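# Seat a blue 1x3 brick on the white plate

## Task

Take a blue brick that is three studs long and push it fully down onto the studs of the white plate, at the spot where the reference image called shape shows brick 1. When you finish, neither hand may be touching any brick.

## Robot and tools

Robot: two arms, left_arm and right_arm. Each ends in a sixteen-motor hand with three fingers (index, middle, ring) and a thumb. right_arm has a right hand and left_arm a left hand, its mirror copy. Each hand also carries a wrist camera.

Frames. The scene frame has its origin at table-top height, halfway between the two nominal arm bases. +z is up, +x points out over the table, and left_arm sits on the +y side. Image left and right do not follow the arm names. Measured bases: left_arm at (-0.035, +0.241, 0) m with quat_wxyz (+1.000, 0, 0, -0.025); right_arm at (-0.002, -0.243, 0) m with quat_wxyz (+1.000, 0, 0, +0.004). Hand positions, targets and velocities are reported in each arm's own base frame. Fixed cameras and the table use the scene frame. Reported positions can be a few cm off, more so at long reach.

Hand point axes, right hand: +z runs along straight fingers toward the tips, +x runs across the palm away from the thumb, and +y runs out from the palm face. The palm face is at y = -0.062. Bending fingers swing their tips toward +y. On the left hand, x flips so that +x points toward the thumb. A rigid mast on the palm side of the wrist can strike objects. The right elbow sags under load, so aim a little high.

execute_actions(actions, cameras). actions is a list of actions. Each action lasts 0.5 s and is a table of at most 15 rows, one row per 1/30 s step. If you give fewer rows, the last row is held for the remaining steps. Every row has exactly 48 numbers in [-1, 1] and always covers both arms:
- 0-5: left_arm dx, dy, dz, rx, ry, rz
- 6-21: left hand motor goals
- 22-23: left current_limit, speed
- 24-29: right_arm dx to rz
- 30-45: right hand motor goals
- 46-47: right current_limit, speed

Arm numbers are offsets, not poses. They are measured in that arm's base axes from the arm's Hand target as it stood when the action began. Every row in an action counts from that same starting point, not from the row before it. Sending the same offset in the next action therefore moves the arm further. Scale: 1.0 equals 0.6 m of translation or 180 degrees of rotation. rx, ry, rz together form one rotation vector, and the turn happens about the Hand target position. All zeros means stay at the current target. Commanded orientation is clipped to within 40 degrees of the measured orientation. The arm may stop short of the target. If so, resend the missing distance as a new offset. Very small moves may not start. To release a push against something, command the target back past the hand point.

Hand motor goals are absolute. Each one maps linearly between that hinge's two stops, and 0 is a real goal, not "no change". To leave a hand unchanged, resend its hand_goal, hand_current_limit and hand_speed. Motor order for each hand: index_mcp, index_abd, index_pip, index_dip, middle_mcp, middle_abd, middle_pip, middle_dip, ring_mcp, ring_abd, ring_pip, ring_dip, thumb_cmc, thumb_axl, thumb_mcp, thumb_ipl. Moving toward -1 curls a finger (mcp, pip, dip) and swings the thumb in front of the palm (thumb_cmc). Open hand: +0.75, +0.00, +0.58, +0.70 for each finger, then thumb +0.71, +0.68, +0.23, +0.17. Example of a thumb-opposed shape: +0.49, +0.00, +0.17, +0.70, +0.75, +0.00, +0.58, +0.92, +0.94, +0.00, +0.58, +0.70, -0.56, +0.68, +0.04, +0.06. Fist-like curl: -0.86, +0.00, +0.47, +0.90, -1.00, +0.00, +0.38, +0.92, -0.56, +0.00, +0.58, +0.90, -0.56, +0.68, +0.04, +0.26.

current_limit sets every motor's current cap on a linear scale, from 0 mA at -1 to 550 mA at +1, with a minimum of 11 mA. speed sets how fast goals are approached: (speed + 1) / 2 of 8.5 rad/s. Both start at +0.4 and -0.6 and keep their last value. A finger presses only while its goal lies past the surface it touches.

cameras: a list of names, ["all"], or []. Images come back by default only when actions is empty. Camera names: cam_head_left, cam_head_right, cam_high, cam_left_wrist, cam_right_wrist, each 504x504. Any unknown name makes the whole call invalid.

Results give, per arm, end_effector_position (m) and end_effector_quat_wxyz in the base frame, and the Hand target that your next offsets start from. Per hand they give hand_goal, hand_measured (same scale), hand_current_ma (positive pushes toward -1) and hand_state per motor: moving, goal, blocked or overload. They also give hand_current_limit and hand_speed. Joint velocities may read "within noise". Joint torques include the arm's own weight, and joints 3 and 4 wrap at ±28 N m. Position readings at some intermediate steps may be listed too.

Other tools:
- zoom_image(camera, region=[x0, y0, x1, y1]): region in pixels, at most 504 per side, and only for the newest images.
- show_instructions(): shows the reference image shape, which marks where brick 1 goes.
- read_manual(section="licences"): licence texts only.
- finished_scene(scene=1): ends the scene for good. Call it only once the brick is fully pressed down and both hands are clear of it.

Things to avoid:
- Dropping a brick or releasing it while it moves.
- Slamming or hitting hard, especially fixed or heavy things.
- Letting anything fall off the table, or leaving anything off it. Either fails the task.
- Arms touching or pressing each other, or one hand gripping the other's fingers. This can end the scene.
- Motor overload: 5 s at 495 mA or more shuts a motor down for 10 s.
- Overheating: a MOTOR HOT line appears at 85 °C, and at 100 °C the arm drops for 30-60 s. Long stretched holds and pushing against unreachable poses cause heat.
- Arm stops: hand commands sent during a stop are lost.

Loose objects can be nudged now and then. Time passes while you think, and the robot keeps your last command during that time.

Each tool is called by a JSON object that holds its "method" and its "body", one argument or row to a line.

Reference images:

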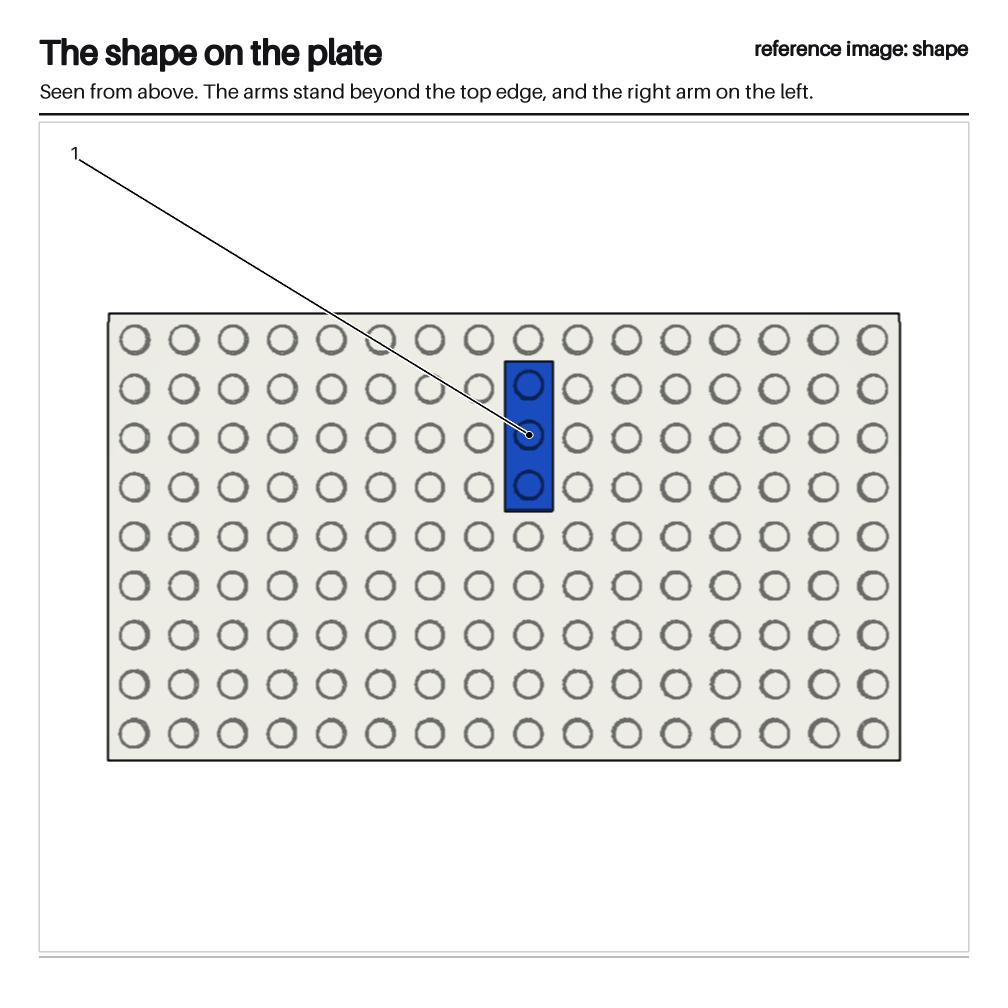

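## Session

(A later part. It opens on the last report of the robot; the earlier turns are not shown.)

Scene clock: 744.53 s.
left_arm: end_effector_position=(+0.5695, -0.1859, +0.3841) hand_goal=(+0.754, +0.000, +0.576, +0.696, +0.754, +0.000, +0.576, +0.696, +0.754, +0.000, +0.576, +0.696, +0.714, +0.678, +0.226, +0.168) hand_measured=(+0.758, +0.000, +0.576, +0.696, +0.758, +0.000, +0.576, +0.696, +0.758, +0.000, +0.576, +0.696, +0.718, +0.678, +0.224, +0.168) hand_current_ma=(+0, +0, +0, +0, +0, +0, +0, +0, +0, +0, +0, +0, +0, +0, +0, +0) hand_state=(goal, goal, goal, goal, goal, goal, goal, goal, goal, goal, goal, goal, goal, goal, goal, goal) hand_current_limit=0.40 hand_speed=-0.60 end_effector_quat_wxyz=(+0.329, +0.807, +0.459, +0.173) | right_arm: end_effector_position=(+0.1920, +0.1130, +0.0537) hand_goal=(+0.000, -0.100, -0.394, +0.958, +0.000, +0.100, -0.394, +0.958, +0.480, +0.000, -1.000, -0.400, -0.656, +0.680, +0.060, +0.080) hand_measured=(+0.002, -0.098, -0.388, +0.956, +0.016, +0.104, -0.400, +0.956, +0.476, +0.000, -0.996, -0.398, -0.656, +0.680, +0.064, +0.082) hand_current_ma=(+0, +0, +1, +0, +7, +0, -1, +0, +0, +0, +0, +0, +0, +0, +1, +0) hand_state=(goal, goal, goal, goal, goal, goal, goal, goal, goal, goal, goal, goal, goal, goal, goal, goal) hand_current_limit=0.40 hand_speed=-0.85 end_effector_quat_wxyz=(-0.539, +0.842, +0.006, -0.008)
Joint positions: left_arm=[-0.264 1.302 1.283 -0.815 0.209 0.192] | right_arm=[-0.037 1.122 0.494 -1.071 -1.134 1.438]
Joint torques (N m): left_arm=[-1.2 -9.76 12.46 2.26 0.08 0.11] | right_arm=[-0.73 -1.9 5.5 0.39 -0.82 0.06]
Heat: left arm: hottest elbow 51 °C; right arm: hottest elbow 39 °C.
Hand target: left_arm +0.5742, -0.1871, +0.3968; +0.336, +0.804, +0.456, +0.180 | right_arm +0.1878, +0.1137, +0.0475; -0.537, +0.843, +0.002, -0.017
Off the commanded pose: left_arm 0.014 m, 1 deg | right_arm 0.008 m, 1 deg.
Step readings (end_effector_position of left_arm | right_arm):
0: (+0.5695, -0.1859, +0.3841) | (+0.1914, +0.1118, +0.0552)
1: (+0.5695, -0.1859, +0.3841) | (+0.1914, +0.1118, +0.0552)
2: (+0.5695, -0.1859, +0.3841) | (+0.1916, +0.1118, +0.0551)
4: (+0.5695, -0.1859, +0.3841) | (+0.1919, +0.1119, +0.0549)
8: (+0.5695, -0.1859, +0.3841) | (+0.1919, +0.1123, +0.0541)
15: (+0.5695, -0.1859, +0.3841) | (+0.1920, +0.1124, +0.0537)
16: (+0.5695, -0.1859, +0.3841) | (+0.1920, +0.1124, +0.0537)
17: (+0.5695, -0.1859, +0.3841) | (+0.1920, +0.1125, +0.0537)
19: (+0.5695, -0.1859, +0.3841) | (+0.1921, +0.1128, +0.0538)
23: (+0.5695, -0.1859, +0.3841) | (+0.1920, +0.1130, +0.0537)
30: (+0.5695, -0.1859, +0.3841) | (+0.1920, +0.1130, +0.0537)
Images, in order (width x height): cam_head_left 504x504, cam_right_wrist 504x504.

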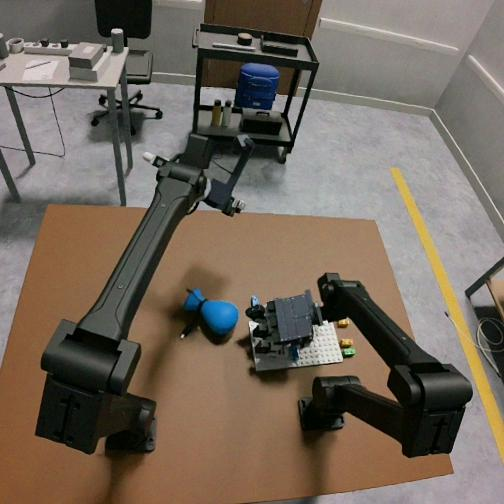

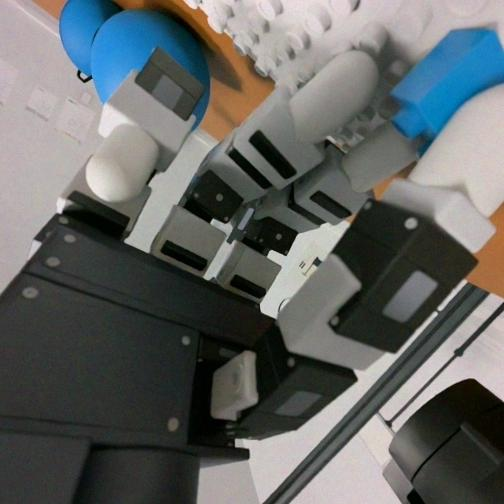

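{"method": "execute_actions", "body": {
  "actions": [
    [[0,0,0,0,0,0,0.754,0,0.576,0.696,0.754,0,0.576,0.696,0.754,0,0.576,0.696,0.714,0.678,0.226,0.168,0.4,-0.6,0,0,0.009,0,0,0,0.0,-0.1,-0.394,0.957,0.0,0.1,-0.394,0.957,0.48,0,-1,-0.4,-0.657,0.68,0.06,0.08,0.4,-0.85]],
    [[0,0,0,0,0,0,0.754,0,0.576,0.696,0.754,0,0.576,0.696,0.754,0,0.576,0.696,0.714,0.678,0.226,0.168,0.4,-0.6,0,0,0,0,0,0,-0.05,-0.1,-0.394,0.957,-0.05,0.1,-0.394,0.957,0.48,0,-1,-0.4,-0.657,0.68,0.04,0.08,0.4,-0.85]],
    [[0,0,0,0,0,0,0.754,0,0.576,0.696,0.754,0,0.576,0.696,0.754,0,0.576,0.696,0.714,0.678,0.226,0.168,0.4,-0.6,0,0,0,0,0,0,-0.1,-0.1,-0.394,0.957,-0.1,0.1,-0.394,0.957,0.48,0,-1,-0.4,-0.657,0.68,0.03,0.08,0.4,-0.85]]
  ],
  "cameras": ["cam_right_wrist","cam_head_left","cam_head_right","cam_high"]
}}

{"method": "zoom_image", "body": {
  "camera": "cam_right_wrist",
  "region": [314, 0, 504, 150]
}}

{"method": "zoom_image", "body": {
  "camera": "cam_head_left",
  "region": [270, 320, 320, 370]
}}

{"method": "zoom_image", "body": {
  "camera": "cam_high",
  "region": [150, 170, 200, 220]
}}

Scene clock: 749.37 s.
left_arm: end_effector_position=(+0.5695, -0.1859, +0.3841) hand_goal=(+0.754, +0.000, +0.576, +0.696, +0.754, +0.000, +0.576, +0.696, +0.754, +0.000, +0.576, +0.696, +0.714, +0.678, +0.226, +0.168) hand_measured=(+0.758, +0.000, +0.576, +0.696, +0.758, +0.000, +0.576, +0.696, +0.758, +0.000, +0.576, +0.696, +0.718, +0.678, +0.224, +0.168) hand_current_ma=(+0, +0, +0, +0, +0, +0, +0, +0, +0, +0, +0, +0, +0, +0, +0, +0) hand_state=(goal, goal, goal, goal, goal, goal, goal, goal, goal, goal, goal, goal, goal, goal, goal, goal) hand_current_limit=0.40 hand_speed=-0.60 end_effector_quat_wxyz=(+0.329, +0.807, +0.459, +0.173) | right_arm: end_effector_position=(+0.1919, +0.1126, +0.0534) hand_goal=(-0.100, -0.100, -0.394, +0.958, -0.100, +0.100, -0.394, +0.958, +0.480, +0.000, -1.000, -0.400, -0.656, +0.680, +0.030, +0.080) hand_measured=(-0.074, -0.098, -0.388, +0.960, -0.070, +0.102, -0.388, +0.960, +0.476, +0.000, -0.996, -0.398, -0.656, +0.680, +0.052, +0.088) hand_current_ma=(+18, +0, +1, +0, +21, +0, +1, +0, +0, +0, +0, +0, +0, +0, +18, +3) hand_state=(blocked, goal, goal, goal, blocked, goal, goal, goal, goal, goal, goal, goal, goal, goal, blocked, goal) hand_current_limit=0.40 hand_speed=-0.85 end_effector_quat_wxyz=(-0.538, +0.843, +0.006, -0.009)
Joint positions: left_arm=[-0.264 1.302 1.283 -0.815 0.209 0.192] | right_arm=[-0.037 1.122 0.494 -1.071 -1.132 1.438]
Joint torques (N m): left_arm=[-1.2 -9.82 12.46 2.24 0.08 0.11] | right_arm=[-0.73 -2.9 6.15 -0.47 -0.91 0.07]
Heat: left arm: hottest elbow 51 °C; right arm: hottest elbow 39 °C.
Hand target: left_arm +0.5742, -0.1871, +0.3968; +0.336, +0.804, +0.456, +0.180 | right_arm +0.1878, +0.1137, +0.0530; -0.538, +0.843, +0.002, -0.017
Off the commanded pose: left_arm 0.014 m, 1 deg | right_arm 0.004 m, 1 deg.
Step readings (end_effector_position of left_arm | right_arm):
0: (+0.5695, -0.1859, +0.3841) | (+0.1920, +0.1130, +0.0537)
1: (+0.5695, -0.1859, +0.3841) | (+0.1920, +0.1130, +0.0537)
2: (+0.5695, -0.1859, +0.3841) | (+0.1920, +0.1130, +0.0537)
4: (+0.5695, -0.1859, +0.3841) | (+0.1920, +0.1130, +0.0537)
8: (+0.5695, -0.1859, +0.3841) | (+0.1920, +0.1130, +0.0537)
15: (+0.5695, -0.1859, +0.3841) | (+0.1920, +0.1130, +0.0537)
16: (+0.5695, -0.1859, +0.3841) | (+0.1920, +0.1130, +0.0537)
17: (+0.5695, -0.1859, +0.3841) | (+0.1920, +0.1130, +0.0538)
19: (+0.5695, -0.1859, +0.3841) | (+0.1920, +0.1130, +0.0537)
23: (+0.5695, -0.1859, +0.3841) | (+0.1919, +0.1127, +0.0535)
30: (+0.5695, -0.1859, +0.3841) | (+0.1919, +0.1127, +0.0535)
31: (+0.5695, -0.1859, +0.3841) | (+0.1919, +0.1127, +0.0535)
32: (+0.5695, -0.1859, +0.3841) | (+0.1919, +0.1127, +0.0535)
34: (+0.5695, -0.1859, +0.3841) | (+0.1919, +0.1126, +0.0534)
38: (+0.5695, -0.1859, +0.3841) | (+0.1919, +0.1126, +0.0534)
45: (+0.5695, -0.1859, +0.3841) | (+0.1919, +0.1126, +0.0534)
Images, in order (width x height): cam_head_left 504x504, cam_head_right 504x504, cam_high 504x504, cam_right_wrist 504x504.

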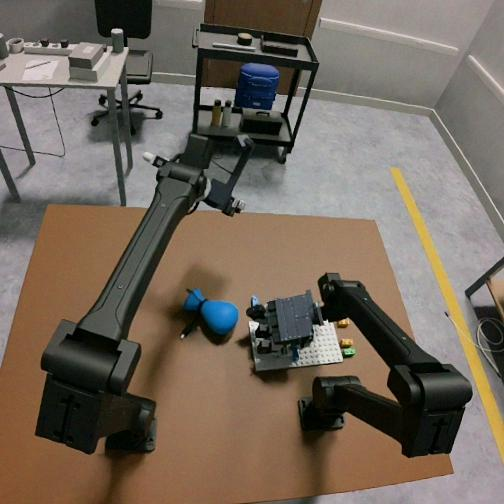

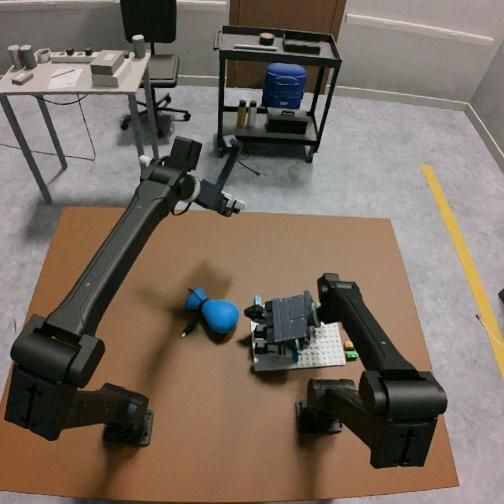

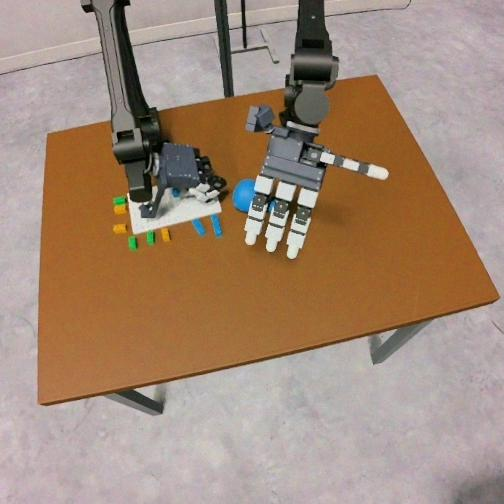

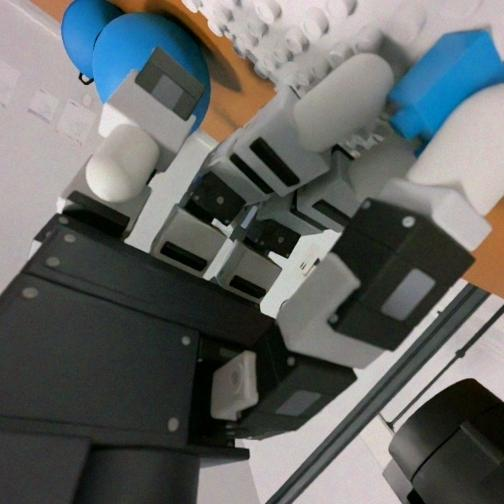

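Scaled by 2.653 from the camera's 504x504 image, which has a finer 720x720 frame.

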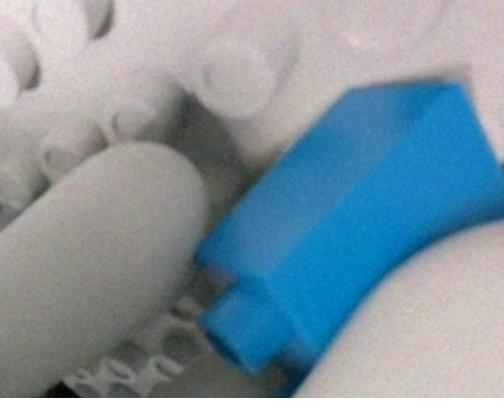

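Scaled by 10.080 from the camera's 504x504 image, which has a finer 720x720 frame.

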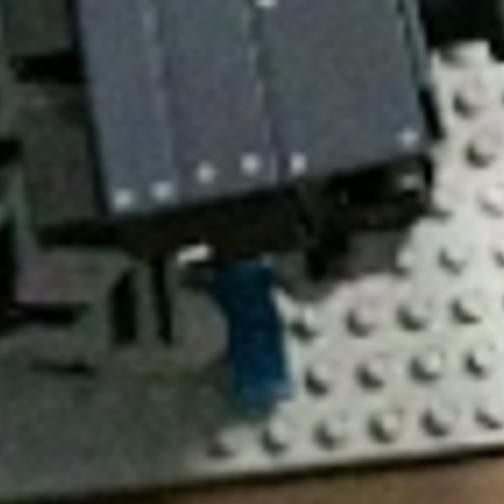

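Scaled by 10.080 from the camera's 504x504 image, which has a finer 720x720 frame.

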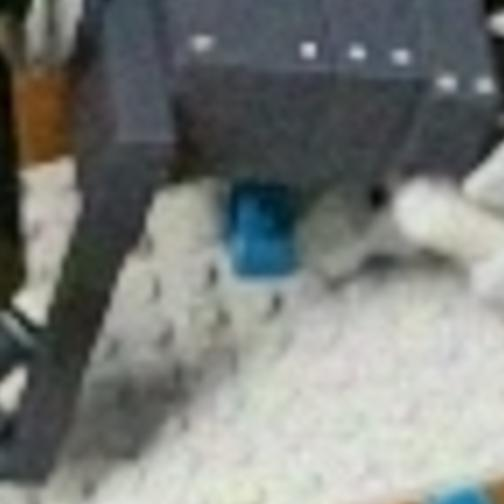

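{"method": "execute_actions", "body": {
  "actions": [
    [[0,0,0,0,0,0,0.754,0,0.576,0.696,0.754,0,0.576,0.696,0.754,0,0.576,0.696,0.714,0.678,0.226,0.168,0.4,-0.6,0,0,0,0,0,0,-0.16,-0.1,-0.394,0.957,-0.16,0.1,-0.394,0.957,0.48,0,-1,-0.4,-0.657,0.68,0.0,0.08,0.4,-0.85]],
    [[0,0,0,0,0,0,0.754,0,0.576,0.696,0.754,0,0.576,0.696,0.754,0,0.576,0.696,0.714,0.678,0.226,0.168,0.4,-0.6,0,0,0,0,0,0,-0.22,-0.1,-0.394,0.957,-0.22,0.1,-0.394,0.957,0.48,0,-1,-0.4,-0.657,0.68,-0.04,0.08,0.4,-0.85]]
  ],
  "cameras": ["cam_right_wrist","cam_head_left","cam_head_right","cam_high"]
}}

{"method": "zoom_image", "body": {
  "camera": "cam_right_wrist",
  "region": [314, 0, 504, 150]
}}

{"method": "zoom_image", "body": {
  "camera": "cam_head_left",
  "region": [270, 320, 320, 370]
}}

{"method": "zoom_image", "body": {
  "camera": "cam_high",
  "region": [150, 170, 200, 220]
}}

Scene clock: 753.83 s.
left_arm: end_effector_position=(+0.5695, -0.1859, +0.3841) hand_goal=(+0.754, +0.000, +0.576, +0.696, +0.754, +0.000, +0.576, +0.696, +0.754, +0.000, +0.576, +0.696, +0.714, +0.678, +0.226, +0.168) hand_measured=(+0.758, +0.000, +0.576, +0.696, +0.758, +0.000, +0.576, +0.696, +0.758, +0.000, +0.576, +0.696, +0.718, +0.678, +0.224, +0.168) hand_current_ma=(+0, +0, +0, +0, +0, +0, +0, +0, +0, +0, +0, +0, +0, +0, +0, +0) hand_state=(goal, goal, goal, goal, goal, goal, goal, goal, goal, goal, goal, goal, goal, goal, goal, goal) hand_current_limit=0.40 hand_speed=-0.60 end_effector_quat_wxyz=(+0.329, +0.807, +0.459, +0.173) | right_arm: end_effector_position=(+0.1919, +0.1133, +0.0540) hand_goal=(-0.220, -0.100, -0.394, +0.958, -0.220, +0.100, -0.394, +0.958, +0.480, +0.000, -1.000, -0.400, -0.656, +0.680, -0.040, +0.080) hand_measured=(-0.120, -0.098, -0.374, +0.968, -0.120, +0.098, -0.372, +0.968, +0.476, +0.000, -0.996, -0.398, -0.656, +0.680, +0.052, +0.118) hand_current_ma=(+199, +0, +10, +3, +198, +0, +11, +3, +0, +0, +0, +0, +0, +0, +243, +52) hand_state=(blocked, goal, blocked, goal, blocked, goal, blocked, goal, goal, goal, goal, goal, goal, goal, blocked, blocked) hand_current_limit=0.40 hand_speed=-0.85 end_effector_quat_wxyz=(-0.540, +0.842, +0.005, -0.009)
Joint positions: left_arm=[-0.264 1.302 1.283 -0.815 0.209 0.192] | right_arm=[-0.037 1.122 0.494 -1.071 -1.136 1.439]
Joint torques (N m): left_arm=[-1.14 -9.88 12.48 2.26 0.08 0.11] | right_arm=[-0.67 -2.96 6.16 -0.49 -0.72 0.06]
Heat: left arm: hottest elbow 51 °C; right arm: hottest elbow 39 °C.
Hand target: left_arm +0.5742, -0.1871, +0.3968; +0.336, +0.804, +0.456, +0.180 | right_arm +0.1878, +0.1137, +0.0529; -0.537, +0.843, +0.002, -0.017
Off the commanded pose: left_arm 0.014 m, 1 deg | right_arm 0.004 m, 1 deg.
Step readings (end_effector_position of left_arm | right_arm):
0: (+0.5695, -0.1859, +0.3841) | (+0.1919, +0.1126, +0.0534)
1: (+0.5695, -0.1859, +0.3841) | (+0.1919, +0.1126, +0.0534)
2: (+0.5695, -0.1859, +0.3841) | (+0.1919, +0.1126, +0.0534)
4: (+0.5695, -0.1859, +0.3841) | (+0.1919, +0.1127, +0.0535)
8: (+0.5695, -0.1859, +0.3841) | (+0.1919, +0.1128, +0.0536)
15: (+0.5695, -0.1859, +0.3841) | (+0.1919, +0.1128, +0.0536)
16: (+0.5695, -0.1859, +0.3841) | (+0.1919, +0.1128, +0.0536)
17: (+0.5695, -0.1859, +0.3841) | (+0.1919, +0.1129, +0.0536)
19: (+0.5695, -0.1859, +0.3841) | (+0.1919, +0.1130, +0.0538)
23: (+0.5695, -0.1859, +0.3841) | (+0.1919, +0.1133, +0.0540)
30: (+0.5695, -0.1859, +0.3841) | (+0.1919, +0.1133, +0.0540)
Images, in order (width x height): cam_head_left 504x504, cam_head_right 504x504, cam_high 504x504, cam_right_wrist 504x504.

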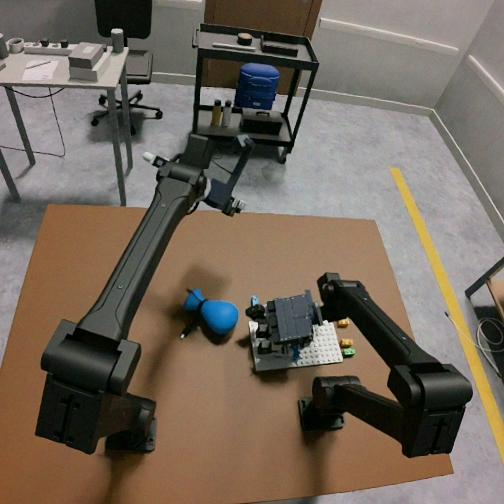

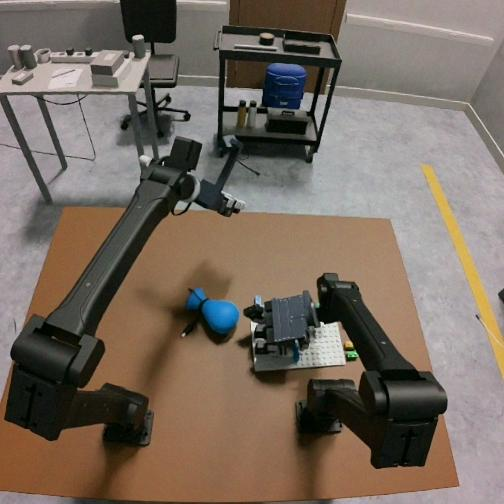

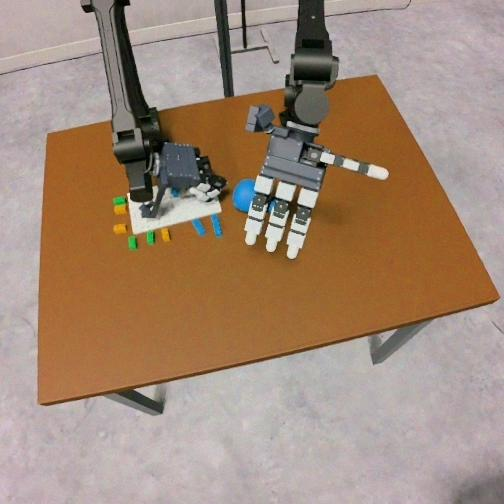

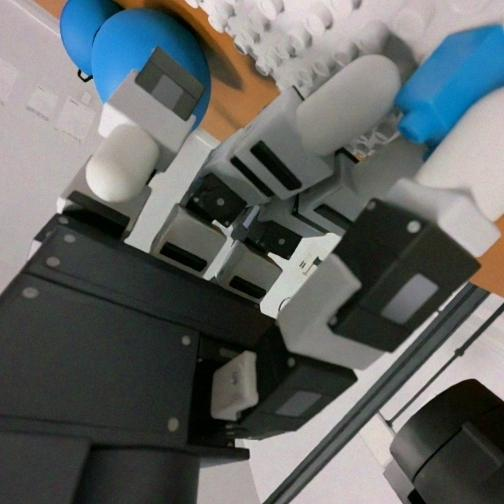

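Scaled by 2.653 from the camera's 504x504 image, which has a finer 720x720 frame.

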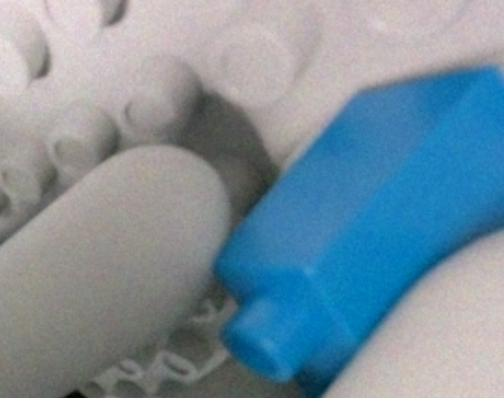

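Scaled by 10.080 from the camera's 504x504 image, which has a finer 720x720 frame.

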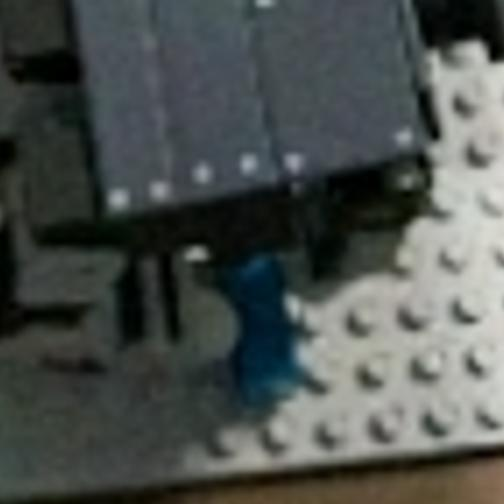

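Scaled by 10.080 from the camera's 504x504 image, which has a finer 720x720 frame.

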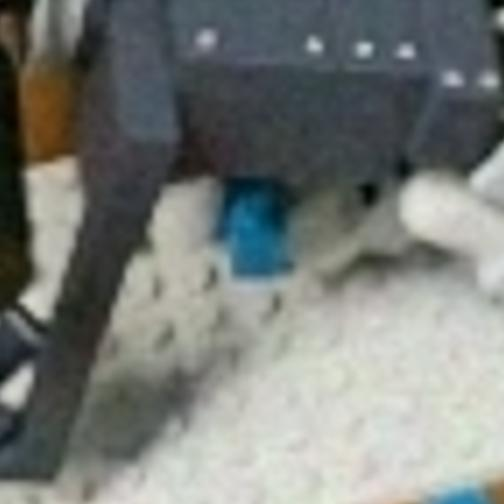

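{"method": "execute_actions", "body": {
  "actions": [
    [[0,0,0,0,0,0,0.754,0,0.576,0.696,0.754,0,0.576,0.696,0.754,0,0.576,0.696,0.714,0.678,0.226,0.168,0.4,-0.6,0,0,-0.008,0,0,0,-0.22,-0.1,-0.394,0.957,-0.22,0.1,-0.394,0.957,0.48,0,-1,-0.4,-0.657,0.68,-0.04,0.08,0.4,-0.85]],
    [[0,0,0,0,0,0,0.754,0,0.576,0.696,0.754,0,0.576,0.696,0.754,0,0.576,0.696,0.714,0.678,0.226,0.168,0.4,-0.6,0,0,-0.008,0,0,0,-0.22,-0.1,-0.394,0.957,-0.22,0.1,-0.394,0.957,0.48,0,-1,-0.4,-0.657,0.68,-0.04,0.08,0.4,-0.85]]
  ],
  "cameras": ["cam_head_left","cam_right_wrist","cam_high"]
}}

Scene clock: 767.27 s.
left_arm: end_effector_position=(+0.5695, -0.1859, +0.3841) hand_goal=(+0.754, +0.000, +0.576, +0.696, +0.754, +0.000, +0.576, +0.696, +0.754, +0.000, +0.576, +0.696, +0.714, +0.678, +0.226, +0.168) hand_measured=(+0.758, +0.000, +0.576, +0.696, +0.758, +0.000, +0.576, +0.696, +0.758, +0.000, +0.576, +0.696, +0.718, +0.678, +0.224, +0.168) hand_current_ma=(+0, +0, +0, +0, +0, +0, +0, +0, +0, +0, +0, +0, +0, +0, +0, +0) hand_state=(goal, goal, goal, goal, goal, goal, goal, goal, goal, goal, goal, goal, goal, goal, goal, goal) hand_current_limit=0.40 hand_speed=-0.60 end_effector_quat_wxyz=(+0.329, +0.807, +0.459, +0.173) | right_arm: end_effector_position=(+0.1925, +0.1136, +0.0537) hand_goal=(-0.220, -0.100, -0.394, +0.958, -0.220, +0.100, -0.394, +0.958, +0.480, +0.000, -1.000, -0.400, -0.656, +0.680, -0.040, +0.080) hand_measured=(-0.122, -0.096, -0.372, +0.970, -0.120, +0.098, -0.372, +0.968, +0.476, +0.000, -0.996, -0.398, -0.654, +0.680, +0.052, +0.118) hand_current_ma=(+193, +0, +12, +4, +197, +0, +11, +3, +0, +0, +0, +0, +0, +0, +243, +52) hand_state=(blocked, goal, blocked, goal, blocked, goal, blocked, goal, goal, goal, goal, goal, goal, goal, blocked, blocked) hand_current_limit=0.40 hand_speed=-0.85 end_effector_quat_wxyz=(-0.540, +0.842, +0.001, -0.010)
Joint positions: left_arm=[-0.264 1.302 1.283 -0.815 0.209 0.192] | right_arm=[-0.037 1.124 0.494 -1.063 -1.138 1.453]
Joint torques (N m): left_arm=[-1.26 -9.76 12.48 2.26 0.07 0.11] | right_arm=[-0.67 -1.44 5.03 0.75 -0.68 -0.07]
Heat: left arm: hottest elbow 51 °C; right arm: hottest elbow 39 °C.
Hand target: left_arm +0.5742, -0.1871, +0.3968; +0.336, +0.804, +0.456, +0.180 | right_arm +0.1878, +0.1138, +0.0434; -0.538, +0.843, +0.002, -0.017
Off the commanded pose: left_arm 0.014 m, 1 deg | right_arm 0.011 m, 1 deg.
Step readings (end_effector_position of left_arm | right_arm):
0: (+0.5695, -0.1859, +0.3841) | (+0.1919, +0.1133, +0.0540)
1: (+0.5695, -0.1859, +0.3841) | (+0.1919, +0.1133, +0.0540)
2: (+0.5695, -0.1859, +0.3841) | (+0.1919, +0.1133, +0.0540)
4: (+0.5695, -0.1859, +0.3841) | (+0.1919, +0.1133, +0.0540)
8: (+0.5695, -0.1859, +0.3841) | (+0.1919, +0.1133, +0.0540)
15: (+0.5695, -0.1859, +0.3841) | (+0.1919, +0.1133, +0.0540)
16: (+0.5695, -0.1859, +0.3841) | (+0.1919, +0.1133, +0.0540)
17: (+0.5695, -0.1859, +0.3841) | (+0.1921, +0.1133, +0.0539)
19: (+0.5695, -0.1859, +0.3841) | (+0.1922, +0.1134, +0.0539)
23: (+0.5695, -0.1859, +0.3841) | (+0.1923, +0.1135, +0.0537)
30: (+0.5695, -0.1859, +0.3841) | (+0.1924, +0.1136, +0.0538)
Images, in order (width x height): cam_head_left 504x504, cam_high 504x504, cam_right_wrist 504x504.

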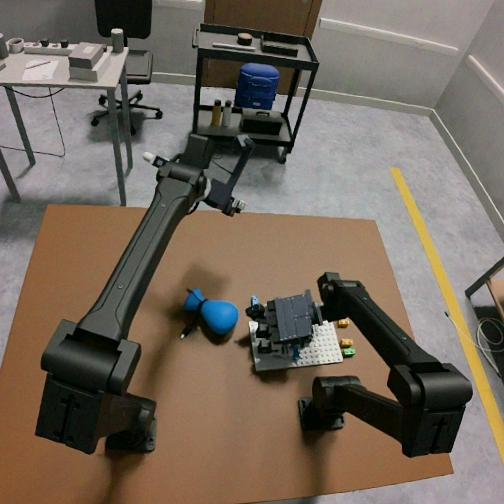

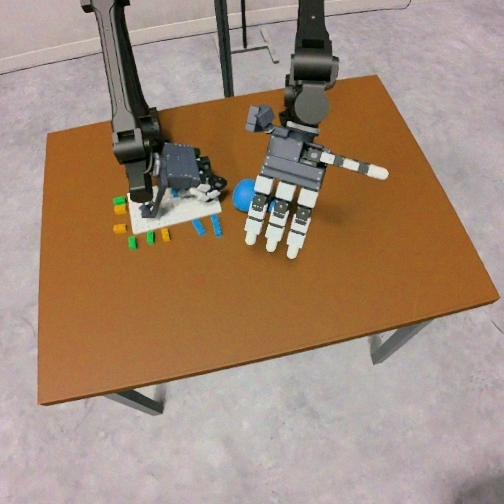

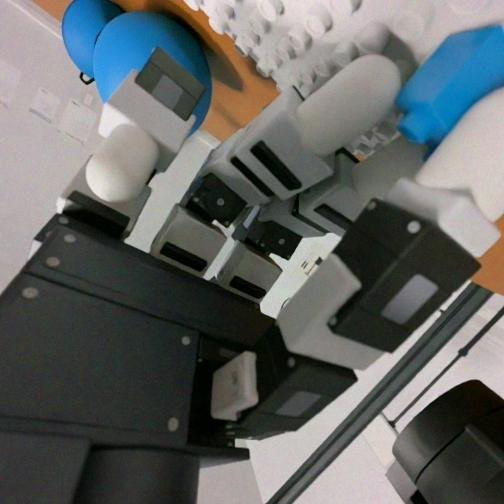

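{"method": "zoom_image", "body": {
  "camera": "cam_right_wrist",
  "region": [314, 0, 504, 190]
}}

{"method": "zoom_image", "body": {
  "camera": "cam_head_left",
  "region": [270, 320, 320, 370]
}}

{"method": "zoom_image", "body": {
  "camera": "cam_high",
  "region": [140, 170, 200, 230]
}}

Scaled by 2.653 from the camera's 504x504 image, which has a finer 720x720 frame.

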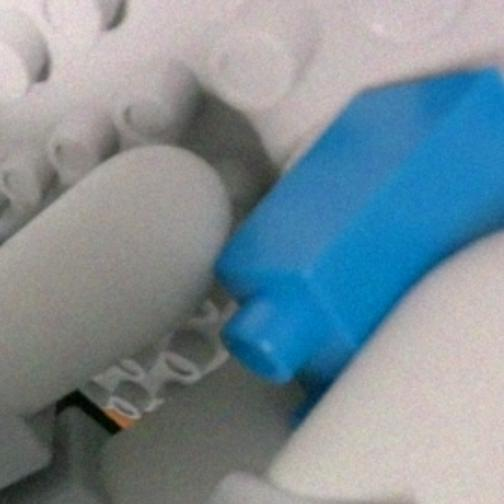

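Scaled by 10.080 from the camera's 504x504 image, which has a finer 720x720 frame.

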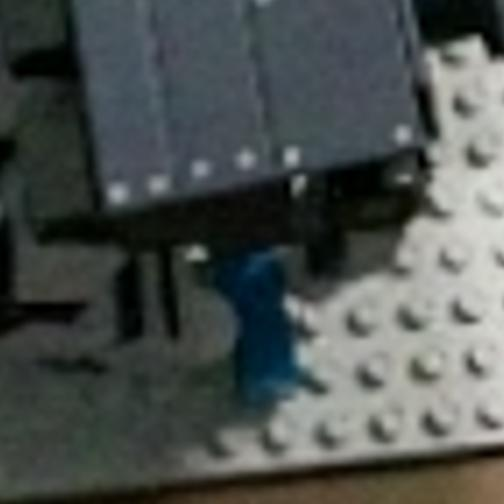

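Scaled by 8.400 from the camera's 504x504 image, which has a finer 720x720 frame.

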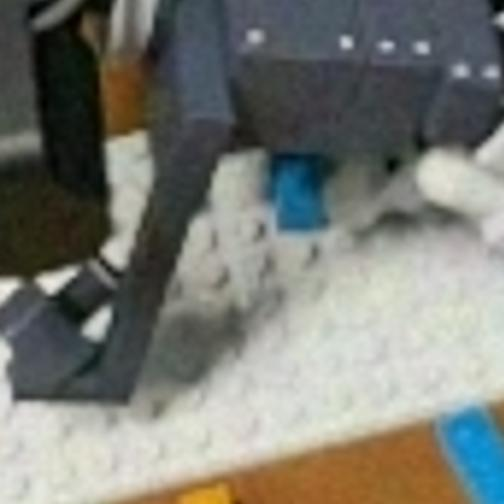

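{"method": "execute_actions", "body": {
  "actions": [
    [[0,0,0,0,0,0,0.754,0,0.576,0.696,0.754,0,0.576,0.696,0.754,0,0.576,0.696,0.714,0.678,0.226,0.168,0.4,-0.6,0,-0.006,0.004,0,0,0,-0.22,-0.1,-0.394,0.957,-0.22,0.1,-0.394,0.957,0.48,0,-1,-0.4,-0.657,0.68,-0.04,0.08,0.4,-0.85]]
  ],
  "cameras": ["cam_right_wrist"]
}}

{"method": "zoom_image", "body": {
  "camera": "cam_right_wrist",
  "region": [314, 0, 504, 190]
}}

Scene clock: 776.00 s.
left_arm: end_effector_position=(+0.5695, -0.1859, +0.3841) hand_goal=(+0.754, +0.000, +0.576, +0.696, +0.754, +0.000, +0.576, +0.696, +0.754, +0.000, +0.576, +0.696, +0.714, +0.678, +0.226, +0.168) hand_measured=(+0.758, +0.000, +0.576, +0.696, +0.758, +0.000, +0.576, +0.696, +0.758, +0.000, +0.576, +0.696, +0.718, +0.678, +0.224, +0.168) hand_current_ma=(+0, +0, +0, +0, +0, +0, +0, +0, +0, +0, +0, +0, +0, +0, +0, +0) hand_state=(goal, goal, goal, goal, goal, goal, goal, goal, goal, goal, goal, goal, goal, goal, goal, goal) hand_current_limit=0.40 hand_speed=-0.60 end_effector_quat_wxyz=(+0.329, +0.807, +0.459, +0.173) | right_arm: end_effector_position=(+0.1915, +0.1135, +0.0536) hand_goal=(-0.220, -0.100, -0.394, +0.958, -0.220, +0.100, -0.394, +0.958, +0.480, +0.000, -1.000, -0.400, -0.656, +0.680, -0.040, +0.080) hand_measured=(-0.122, -0.098, -0.372, +0.970, -0.120, +0.098, -0.372, +0.970, +0.476, +0.000, -0.996, -0.398, -0.654, +0.680, +0.052, +0.118) hand_current_ma=(+192, +0, +12, +4, +196, +0, +11, +3, +0, +0, +0, +0, +0, +0, +243, +52) hand_state=(blocked, goal, blocked, goal, blocked, goal, blocked, goal, goal, goal, goal, goal, goal, goal, blocked, blocked) hand_current_limit=0.40 hand_speed=-0.85 end_effector_quat_wxyz=(-0.540, +0.841, +0.005, -0.010)
Joint positions: left_arm=[-0.264 1.302 1.283 -0.815 0.209 0.192] | right_arm=[-0.037 1.126 0.494 -1.073 -1.138 1.436]
Joint torques (N m): left_arm=[-1.14 -9.82 12.46 2.26 0.08 0.11] | right_arm=[-1.9 -1.2 5.65 -0.51 -0.57 -0.2]
Heat: left arm: hottest elbow 51 °C; right arm: hottest elbow 38 °C.
Hand target: left_arm +0.5742, -0.1871, +0.3968; +0.336, +0.804, +0.456, +0.180 | right_arm +0.1877, +0.1101, +0.0457; -0.537, +0.843, +0.002, -0.017
Off the commanded pose: left_arm 0.014 m, 1 deg | right_arm 0.009 m, 1 deg.
Step readings (end_effector_position of left_arm | right_arm):
0: (+0.5695, -0.1859, +0.3841) | (+0.1925, +0.1136, +0.0538)
1: (+0.5695, -0.1859, +0.3841) | (+0.1925, +0.1136, +0.0538)
2: (+0.5695, -0.1859, +0.3841) | (+0.1924, +0.1136, +0.0537)
4: (+0.5695, -0.1859, +0.3841) | (+0.1923, +0.1136, +0.0536)
8: (+0.5695, -0.1859, +0.3841) | (+0.1918, +0.1135, +0.0536)
15: (+0.5695, -0.1859, +0.3841) | (+0.1915, +0.1135, +0.0536)
Images, in order (width x height): cam_right_wrist 504x504.

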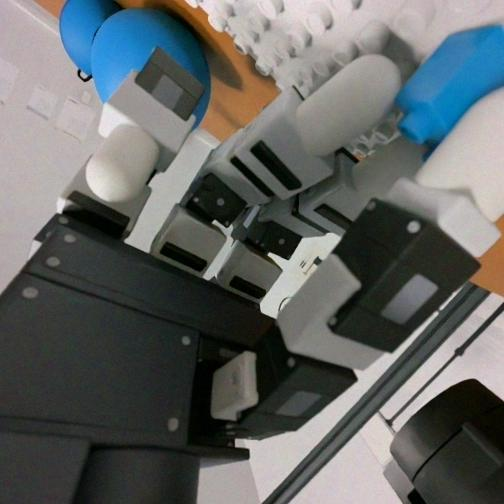

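Scaled by 2.653 from the camera's 504x504 image, which has a finer 720x720 frame.

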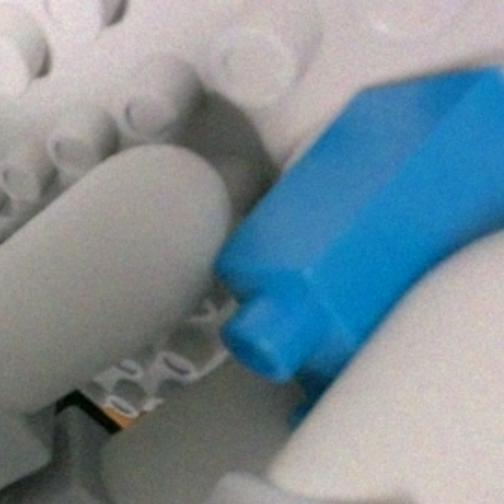

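{"method": "execute_actions", "body": {
  "actions": [
    [[0,0,0,0,0,0,0.754,0,0.576,0.696,0.754,0,0.576,0.696,0.754,0,0.576,0.696,0.714,0.678,0.226,0.168,0.4,-0.6,0,0.003,0.013,0,0,0,-0.12,-0.1,-0.38,0.957,-0.12,0.1,-0.38,0.957,0.48,0,-1,-0.4,-0.657,0.68,0.05,0.1,0.4,-0.9]],
    [[0,0,0,0,0,0,0.754,0,0.576,0.696,0.754,0,0.576,0.696,0.754,0,0.576,0.696,0.714,0.678,0.226,0.168,0.4,-0.6,0,0,0,0,0,0,-0.03,-0.1,-0.38,0.957,-0.03,0.1,-0.38,0.957,0.48,0,-1,-0.4,-0.657,0.68,0.12,0.1,0.4,-0.9]]
  ],
  "cameras": ["cam_right_wrist"]
}}

{"method": "zoom_image", "body": {
  "camera": "cam_right_wrist",
  "region": [314, 0, 504, 190]
}}

Scene clock: 779.43 s.
left_arm: end_effector_position=(+0.5695, -0.1859, +0.3841) hand_goal=(+0.754, +0.000, +0.576, +0.696, +0.754, +0.000, +0.576, +0.696, +0.754, +0.000, +0.576, +0.696, +0.714, +0.678, +0.226, +0.168) hand_measured=(+0.758, +0.000, +0.576, +0.696, +0.758, +0.000, +0.576, +0.696, +0.758, +0.000, +0.576, +0.696, +0.718, +0.678, +0.224, +0.168) hand_current_ma=(+0, +0, +0, +0, +0, +0, +0, +0, +0, +0, +0, +0, +0, +0, +0, +0) hand_state=(goal, goal, goal, goal, goal, goal, goal, goal, goal, goal, goal, goal, goal, goal, goal, goal) hand_current_limit=0.40 hand_speed=-0.60 end_effector_quat_wxyz=(+0.329, +0.807, +0.459, +0.173) | right_arm: end_effector_position=(+0.1886, +0.1129, +0.0535) hand_goal=(-0.030, -0.100, -0.380, +0.958, -0.030, +0.100, -0.380, +0.958, +0.480, +0.000, -1.000, -0.400, -0.656, +0.680, +0.120, +0.100) hand_measured=(-0.034, -0.100, -0.372, +0.962, -0.034, +0.096, -0.374, +0.960, +0.476, +0.000, -0.996, -0.398, -0.656, +0.680, +0.116, +0.102) hand_current_ma=(+0, +0, +1, +0, +0, +0, +1, +0, +0, +0, +0, +0, +0, +0, -1, +0) hand_state=(goal, goal, goal, goal, goal, goal, goal, goal, goal, goal, goal, goal, goal, goal, goal, goal) hand_current_limit=0.40 hand_speed=-0.90 end_effector_quat_wxyz=(-0.539, +0.842, +0.003, -0.016)
Joint positions: left_arm=[-0.264 1.302 1.283 -0.815 0.209 0.192] | right_arm=[-0.037 1.126 0.494 -1.087 -1.133 1.434]
Joint torques (N m): left_arm=[-1.2 -9.82 12.48 2.25 0.08 0.11] | right_arm=[-1.32 -2.84 6.42 -0.59 -0.83 -0.06]
Heat: left arm: hottest elbow 51 °C; right arm: hottest elbow 38 °C.
Hand target: left_arm +0.5742, -0.1871, +0.3968; +0.336, +0.804, +0.456, +0.180 | right_arm +0.1877, +0.1119, +0.0535; -0.537, +0.843, +0.002, -0.017
Off the commanded pose: left_arm 0.014 m, 1 deg | right_arm 0.001 m, 0 deg.
Step readings (end_effector_position of left_arm | right_arm):
0: (+0.5695, -0.1859, +0.3841) | (+0.1915, +0.1136, +0.0536)
1: (+0.5695, -0.1859, +0.3841) | (+0.1914, +0.1136, +0.0536)
2: (+0.5695, -0.1859, +0.3841) | (+0.1912, +0.1136, +0.0537)
4: (+0.5695, -0.1859, +0.3841) | (+0.1905, +0.1137, +0.0539)
8: (+0.5695, -0.1859, +0.3841) | (+0.1896, +0.1138, +0.0541)
15: (+0.5695, -0.1859, +0.3841) | (+0.1897, +0.1137, +0.0540)
16: (+0.5695, -0.1859, +0.3841) | (+0.1897, +0.1137, +0.0540)
17: (+0.5695, -0.1859, +0.3841) | (+0.1897, +0.1137, +0.0540)
19: (+0.5695, -0.1859, +0.3841) | (+0.1894, +0.1131, +0.0536)
23: (+0.5695, -0.1859, +0.3841) | (+0.1888, +0.1129, +0.0535)
30: (+0.5695, -0.1859, +0.3841) | (+0.1886, +0.1129, +0.0535)
Images, in order (width x height): cam_right_wrist 504x504.

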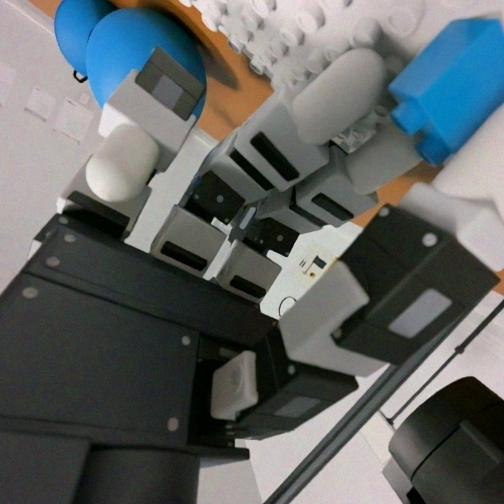

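Scaled by 2.653 from the camera's 504x504 image, which has a finer 720x720 frame.

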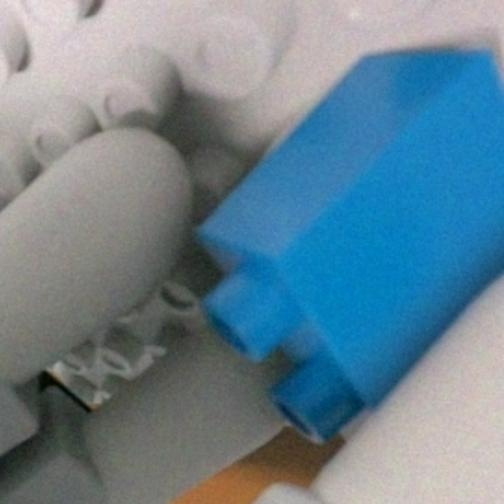

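{"method": "execute_actions", "body": {
  "actions": [
    [[0,0,0,0,0,0,0.754,0,0.576,0.696,0.754,0,0.576,0.696,0.754,0,0.576,0.696,0.714,0.678,0.226,0.168,0.4,-0.6,0.006,0,0,0,0,0,0.12,-0.1,-0.38,0.957,0.12,0.1,-0.38,0.957,0.48,0,-1,-0.4,-0.657,0.68,0.35,0.1,0.4,-0.85]],
    [[0,0,0,0,0,0,0.754,0,0.576,0.696,0.754,0,0.576,0.696,0.754,0,0.576,0.696,0.714,0.678,0.226,0.168,0.4,-0.6,0.005,0,0.01,0,0,0,0.12,-0.1,-0.38,0.957,0.12,0.1,-0.38,0.957,0.48,0,-1,-0.4,-0.657,0.68,0.35,0.1,0.4,-0.85],[0,0,0,0,0,0,0.754,0,0.576,0.696,0.754,0,0.576,0.696,0.754,0,0.576,0.696,0.714,0.678,0.226,0.168,0.4,-0.6,0.01,0,0.02,0,0,0,0.12,-0.1,-0.38,0.957,0.12,0.1,-0.38,0.957,0.48,0,-1,-0.4,-0.657,0.68,0.35,0.1,0.4,-0.85],[0,0,0,0,0,0,0.754,0,0.576,0.696,0.754,0,0.576,0.696,0.754,0,0.576,0.696,0.714,0.678,0.226,0.168,0.4,-0.6,0.015,0,0.03,0,0,0,0.12,-0.1,-0.38,0.957,0.12,0.1,-0.38,0.957,0.48,0,-1,-0.4,-0.657,0.68,0.35,0.1,0.4,-0.85],[0,0,0,0,0,0,0.754,0,0.576,0.696,0.754,0,0.576,0.696,0.754,0,0.576,0.696,0.714,0.678,0.226,0.168,0.4,-0.6,0.02,0,0.04,0,0,0,0.12,-0.1,-0.38,0.957,0.12,0.1,-0.38,0.957,0.48,0,-1,-0.4,-0.657,0.68,0.35,0.1,0.4,-0.85],[0,0,0,0,0,0,0.754,0,0.576,0.696,0.754,0,0.576,0.696,0.754,0,0.576,0.696,0.714,0.678,0.226,0.168,0.4,-0.6,0.025,0,0.05,0,0,0,0.12,-0.1,-0.38,0.957,0.12,0.1,-0.38,0.957,0.48,0,-1,-0.4,-0.657,0.68,0.35,0.1,0.4,-0.85]]
  ],
  "cameras": ["cam_right_wrist","cam_head_left"]
}}

{"method": "zoom_image", "body": {
  "camera": "cam_head_left",
  "region": [270, 320, 320, 370]
}}

{"method": "zoom_image", "body": {
  "camera": "cam_right_wrist",
  "region": [254, 0, 504, 250]
}}

Scene clock: 790.53 s.
left_arm: end_effector_position=(+0.5695, -0.1859, +0.3841) hand_goal=(+0.754, +0.000, +0.576, +0.696, +0.754, +0.000, +0.576, +0.696, +0.754, +0.000, +0.576, +0.696, +0.714, +0.678, +0.226, +0.168) hand_measured=(+0.758, +0.000, +0.576, +0.696, +0.758, +0.000, +0.576, +0.696, +0.758, +0.000, +0.576, +0.696, +0.718, +0.678, +0.224, +0.168) hand_current_ma=(+0, +0, +0, +0, +0, +0, +0, +0, +0, +0, +0, +0, +0, +0, +0, +0) hand_state=(goal, goal, goal, goal, goal, goal, goal, goal, goal, goal, goal, goal, goal, goal, goal, goal) hand_current_limit=0.40 hand_speed=-0.60 end_effector_quat_wxyz=(+0.329, +0.807, +0.459, +0.173) | right_arm: end_effector_position=(+0.1868, +0.1121, +0.0674) hand_goal=(+0.120, -0.100, -0.380, +0.958, +0.120, +0.100, -0.380, +0.958, +0.480, +0.000, -1.000, -0.400, -0.656, +0.680, +0.350, +0.100) hand_measured=(+0.114, -0.104, -0.382, +0.956, +0.114, +0.100, -0.382, +0.956, +0.476, +0.000, -0.996, -0.398, -0.656, +0.680, +0.344, +0.102) hand_current_ma=(-1, +0, +0, +0, -1, +0, +0, +0, +0, +0, +0, +0, +0, +0, -2, +0) hand_state=(goal, goal, goal, goal, goal, goal, goal, goal, goal, goal, goal, goal, goal, goal, goal, goal) hand_current_limit=0.40 hand_speed=-0.85 end_effector_quat_wxyz=(-0.537, +0.843, -0.010, -0.035)
Joint positions: left_arm=[-0.264 1.302 1.283 -0.815 0.209 0.192] | right_arm=[-0.038 1.126 0.533 -1.171 -1.129 1.434]
Joint torques (N m): left_arm=[-1.2 -9.7 12.46 2.24 0.08 0.11] | right_arm=[-0.85 -3.72 10.3 -0.76 -1.03 0.04]
Heat: left arm: hottest elbow 51 °C; right arm: hottest elbow 38 °C.
Hand target: left_arm +0.5742, -0.1871, +0.3968; +0.336, +0.804, +0.456, +0.180 | right_arm +0.2064, +0.1119, +0.0836; -0.538, +0.843, +0.002, -0.017
Off the commanded pose: left_arm 0.014 m, 1 deg | right_arm 0.025 m, 3 deg.
Step readings (end_effector_position of left_arm | right_arm):
0: (+0.5695, -0.1859, +0.3841) | (+0.1886, +0.1129, +0.0535)
1: (+0.5695, -0.1859, +0.3841) | (+0.1886, +0.1129, +0.0535)
2: (+0.5695, -0.1859, +0.3841) | (+0.1886, +0.1129, +0.0535)
4: (+0.5695, -0.1859, +0.3841) | (+0.1886, +0.1129, +0.0535)
8: (+0.5695, -0.1859, +0.3841) | (+0.1886, +0.1127, +0.0534)
15: (+0.5695, -0.1859, +0.3841) | (+0.1887, +0.1123, +0.0532)
16: (+0.5695, -0.1859, +0.3841) | (+0.1887, +0.1123, +0.0532)
17: (+0.5695, -0.1859, +0.3841) | (+0.1884, +0.1123, +0.0533)
19: (+0.5695, -0.1859, +0.3841) | (+0.1865, +0.1123, +0.0537)
23: (+0.5695, -0.1859, +0.3841) | (+0.1862, +0.1122, +0.0594)
30: (+0.5695, -0.1859, +0.3841) | (+0.1882, +0.1121, +0.0666)
Images, in order (width x height): cam_head_left 504x504, cam_right_wrist 504x504.

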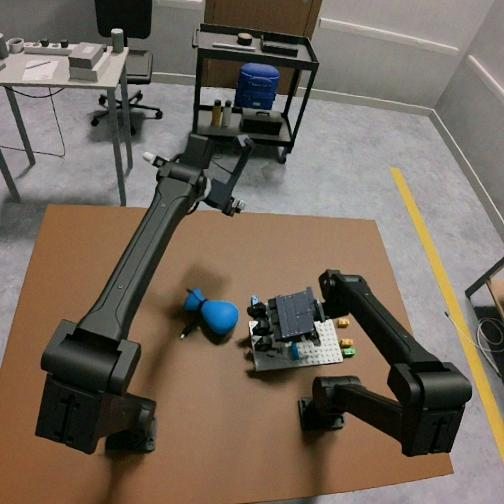

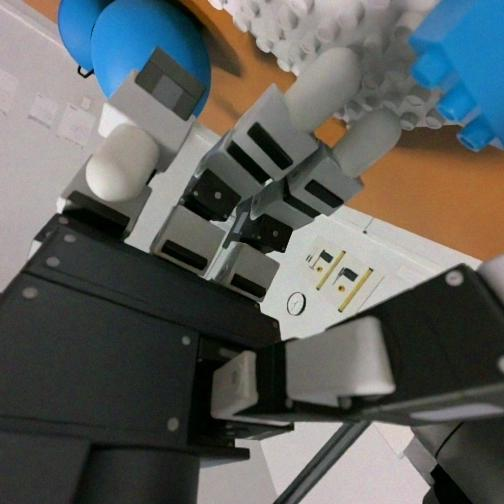

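Scaled by 10.080 from the camera's 504x504 image, which has a finer 720x720 frame.

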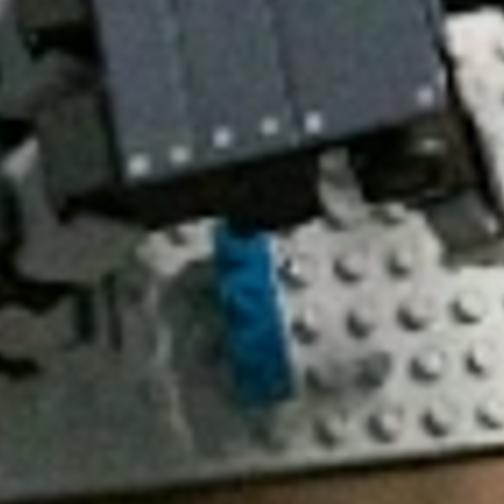

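Scaled by 2.016 from the camera's 504x504 image, which has a finer 720x720 frame.

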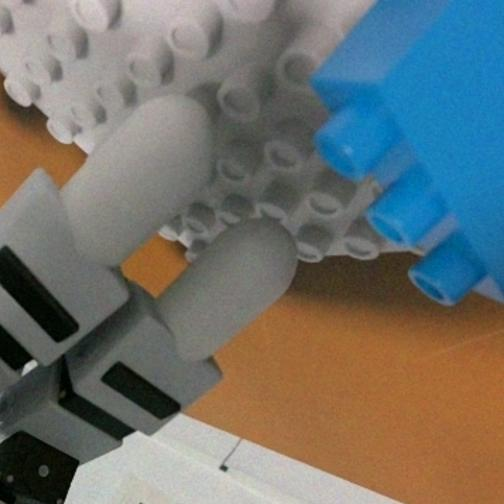

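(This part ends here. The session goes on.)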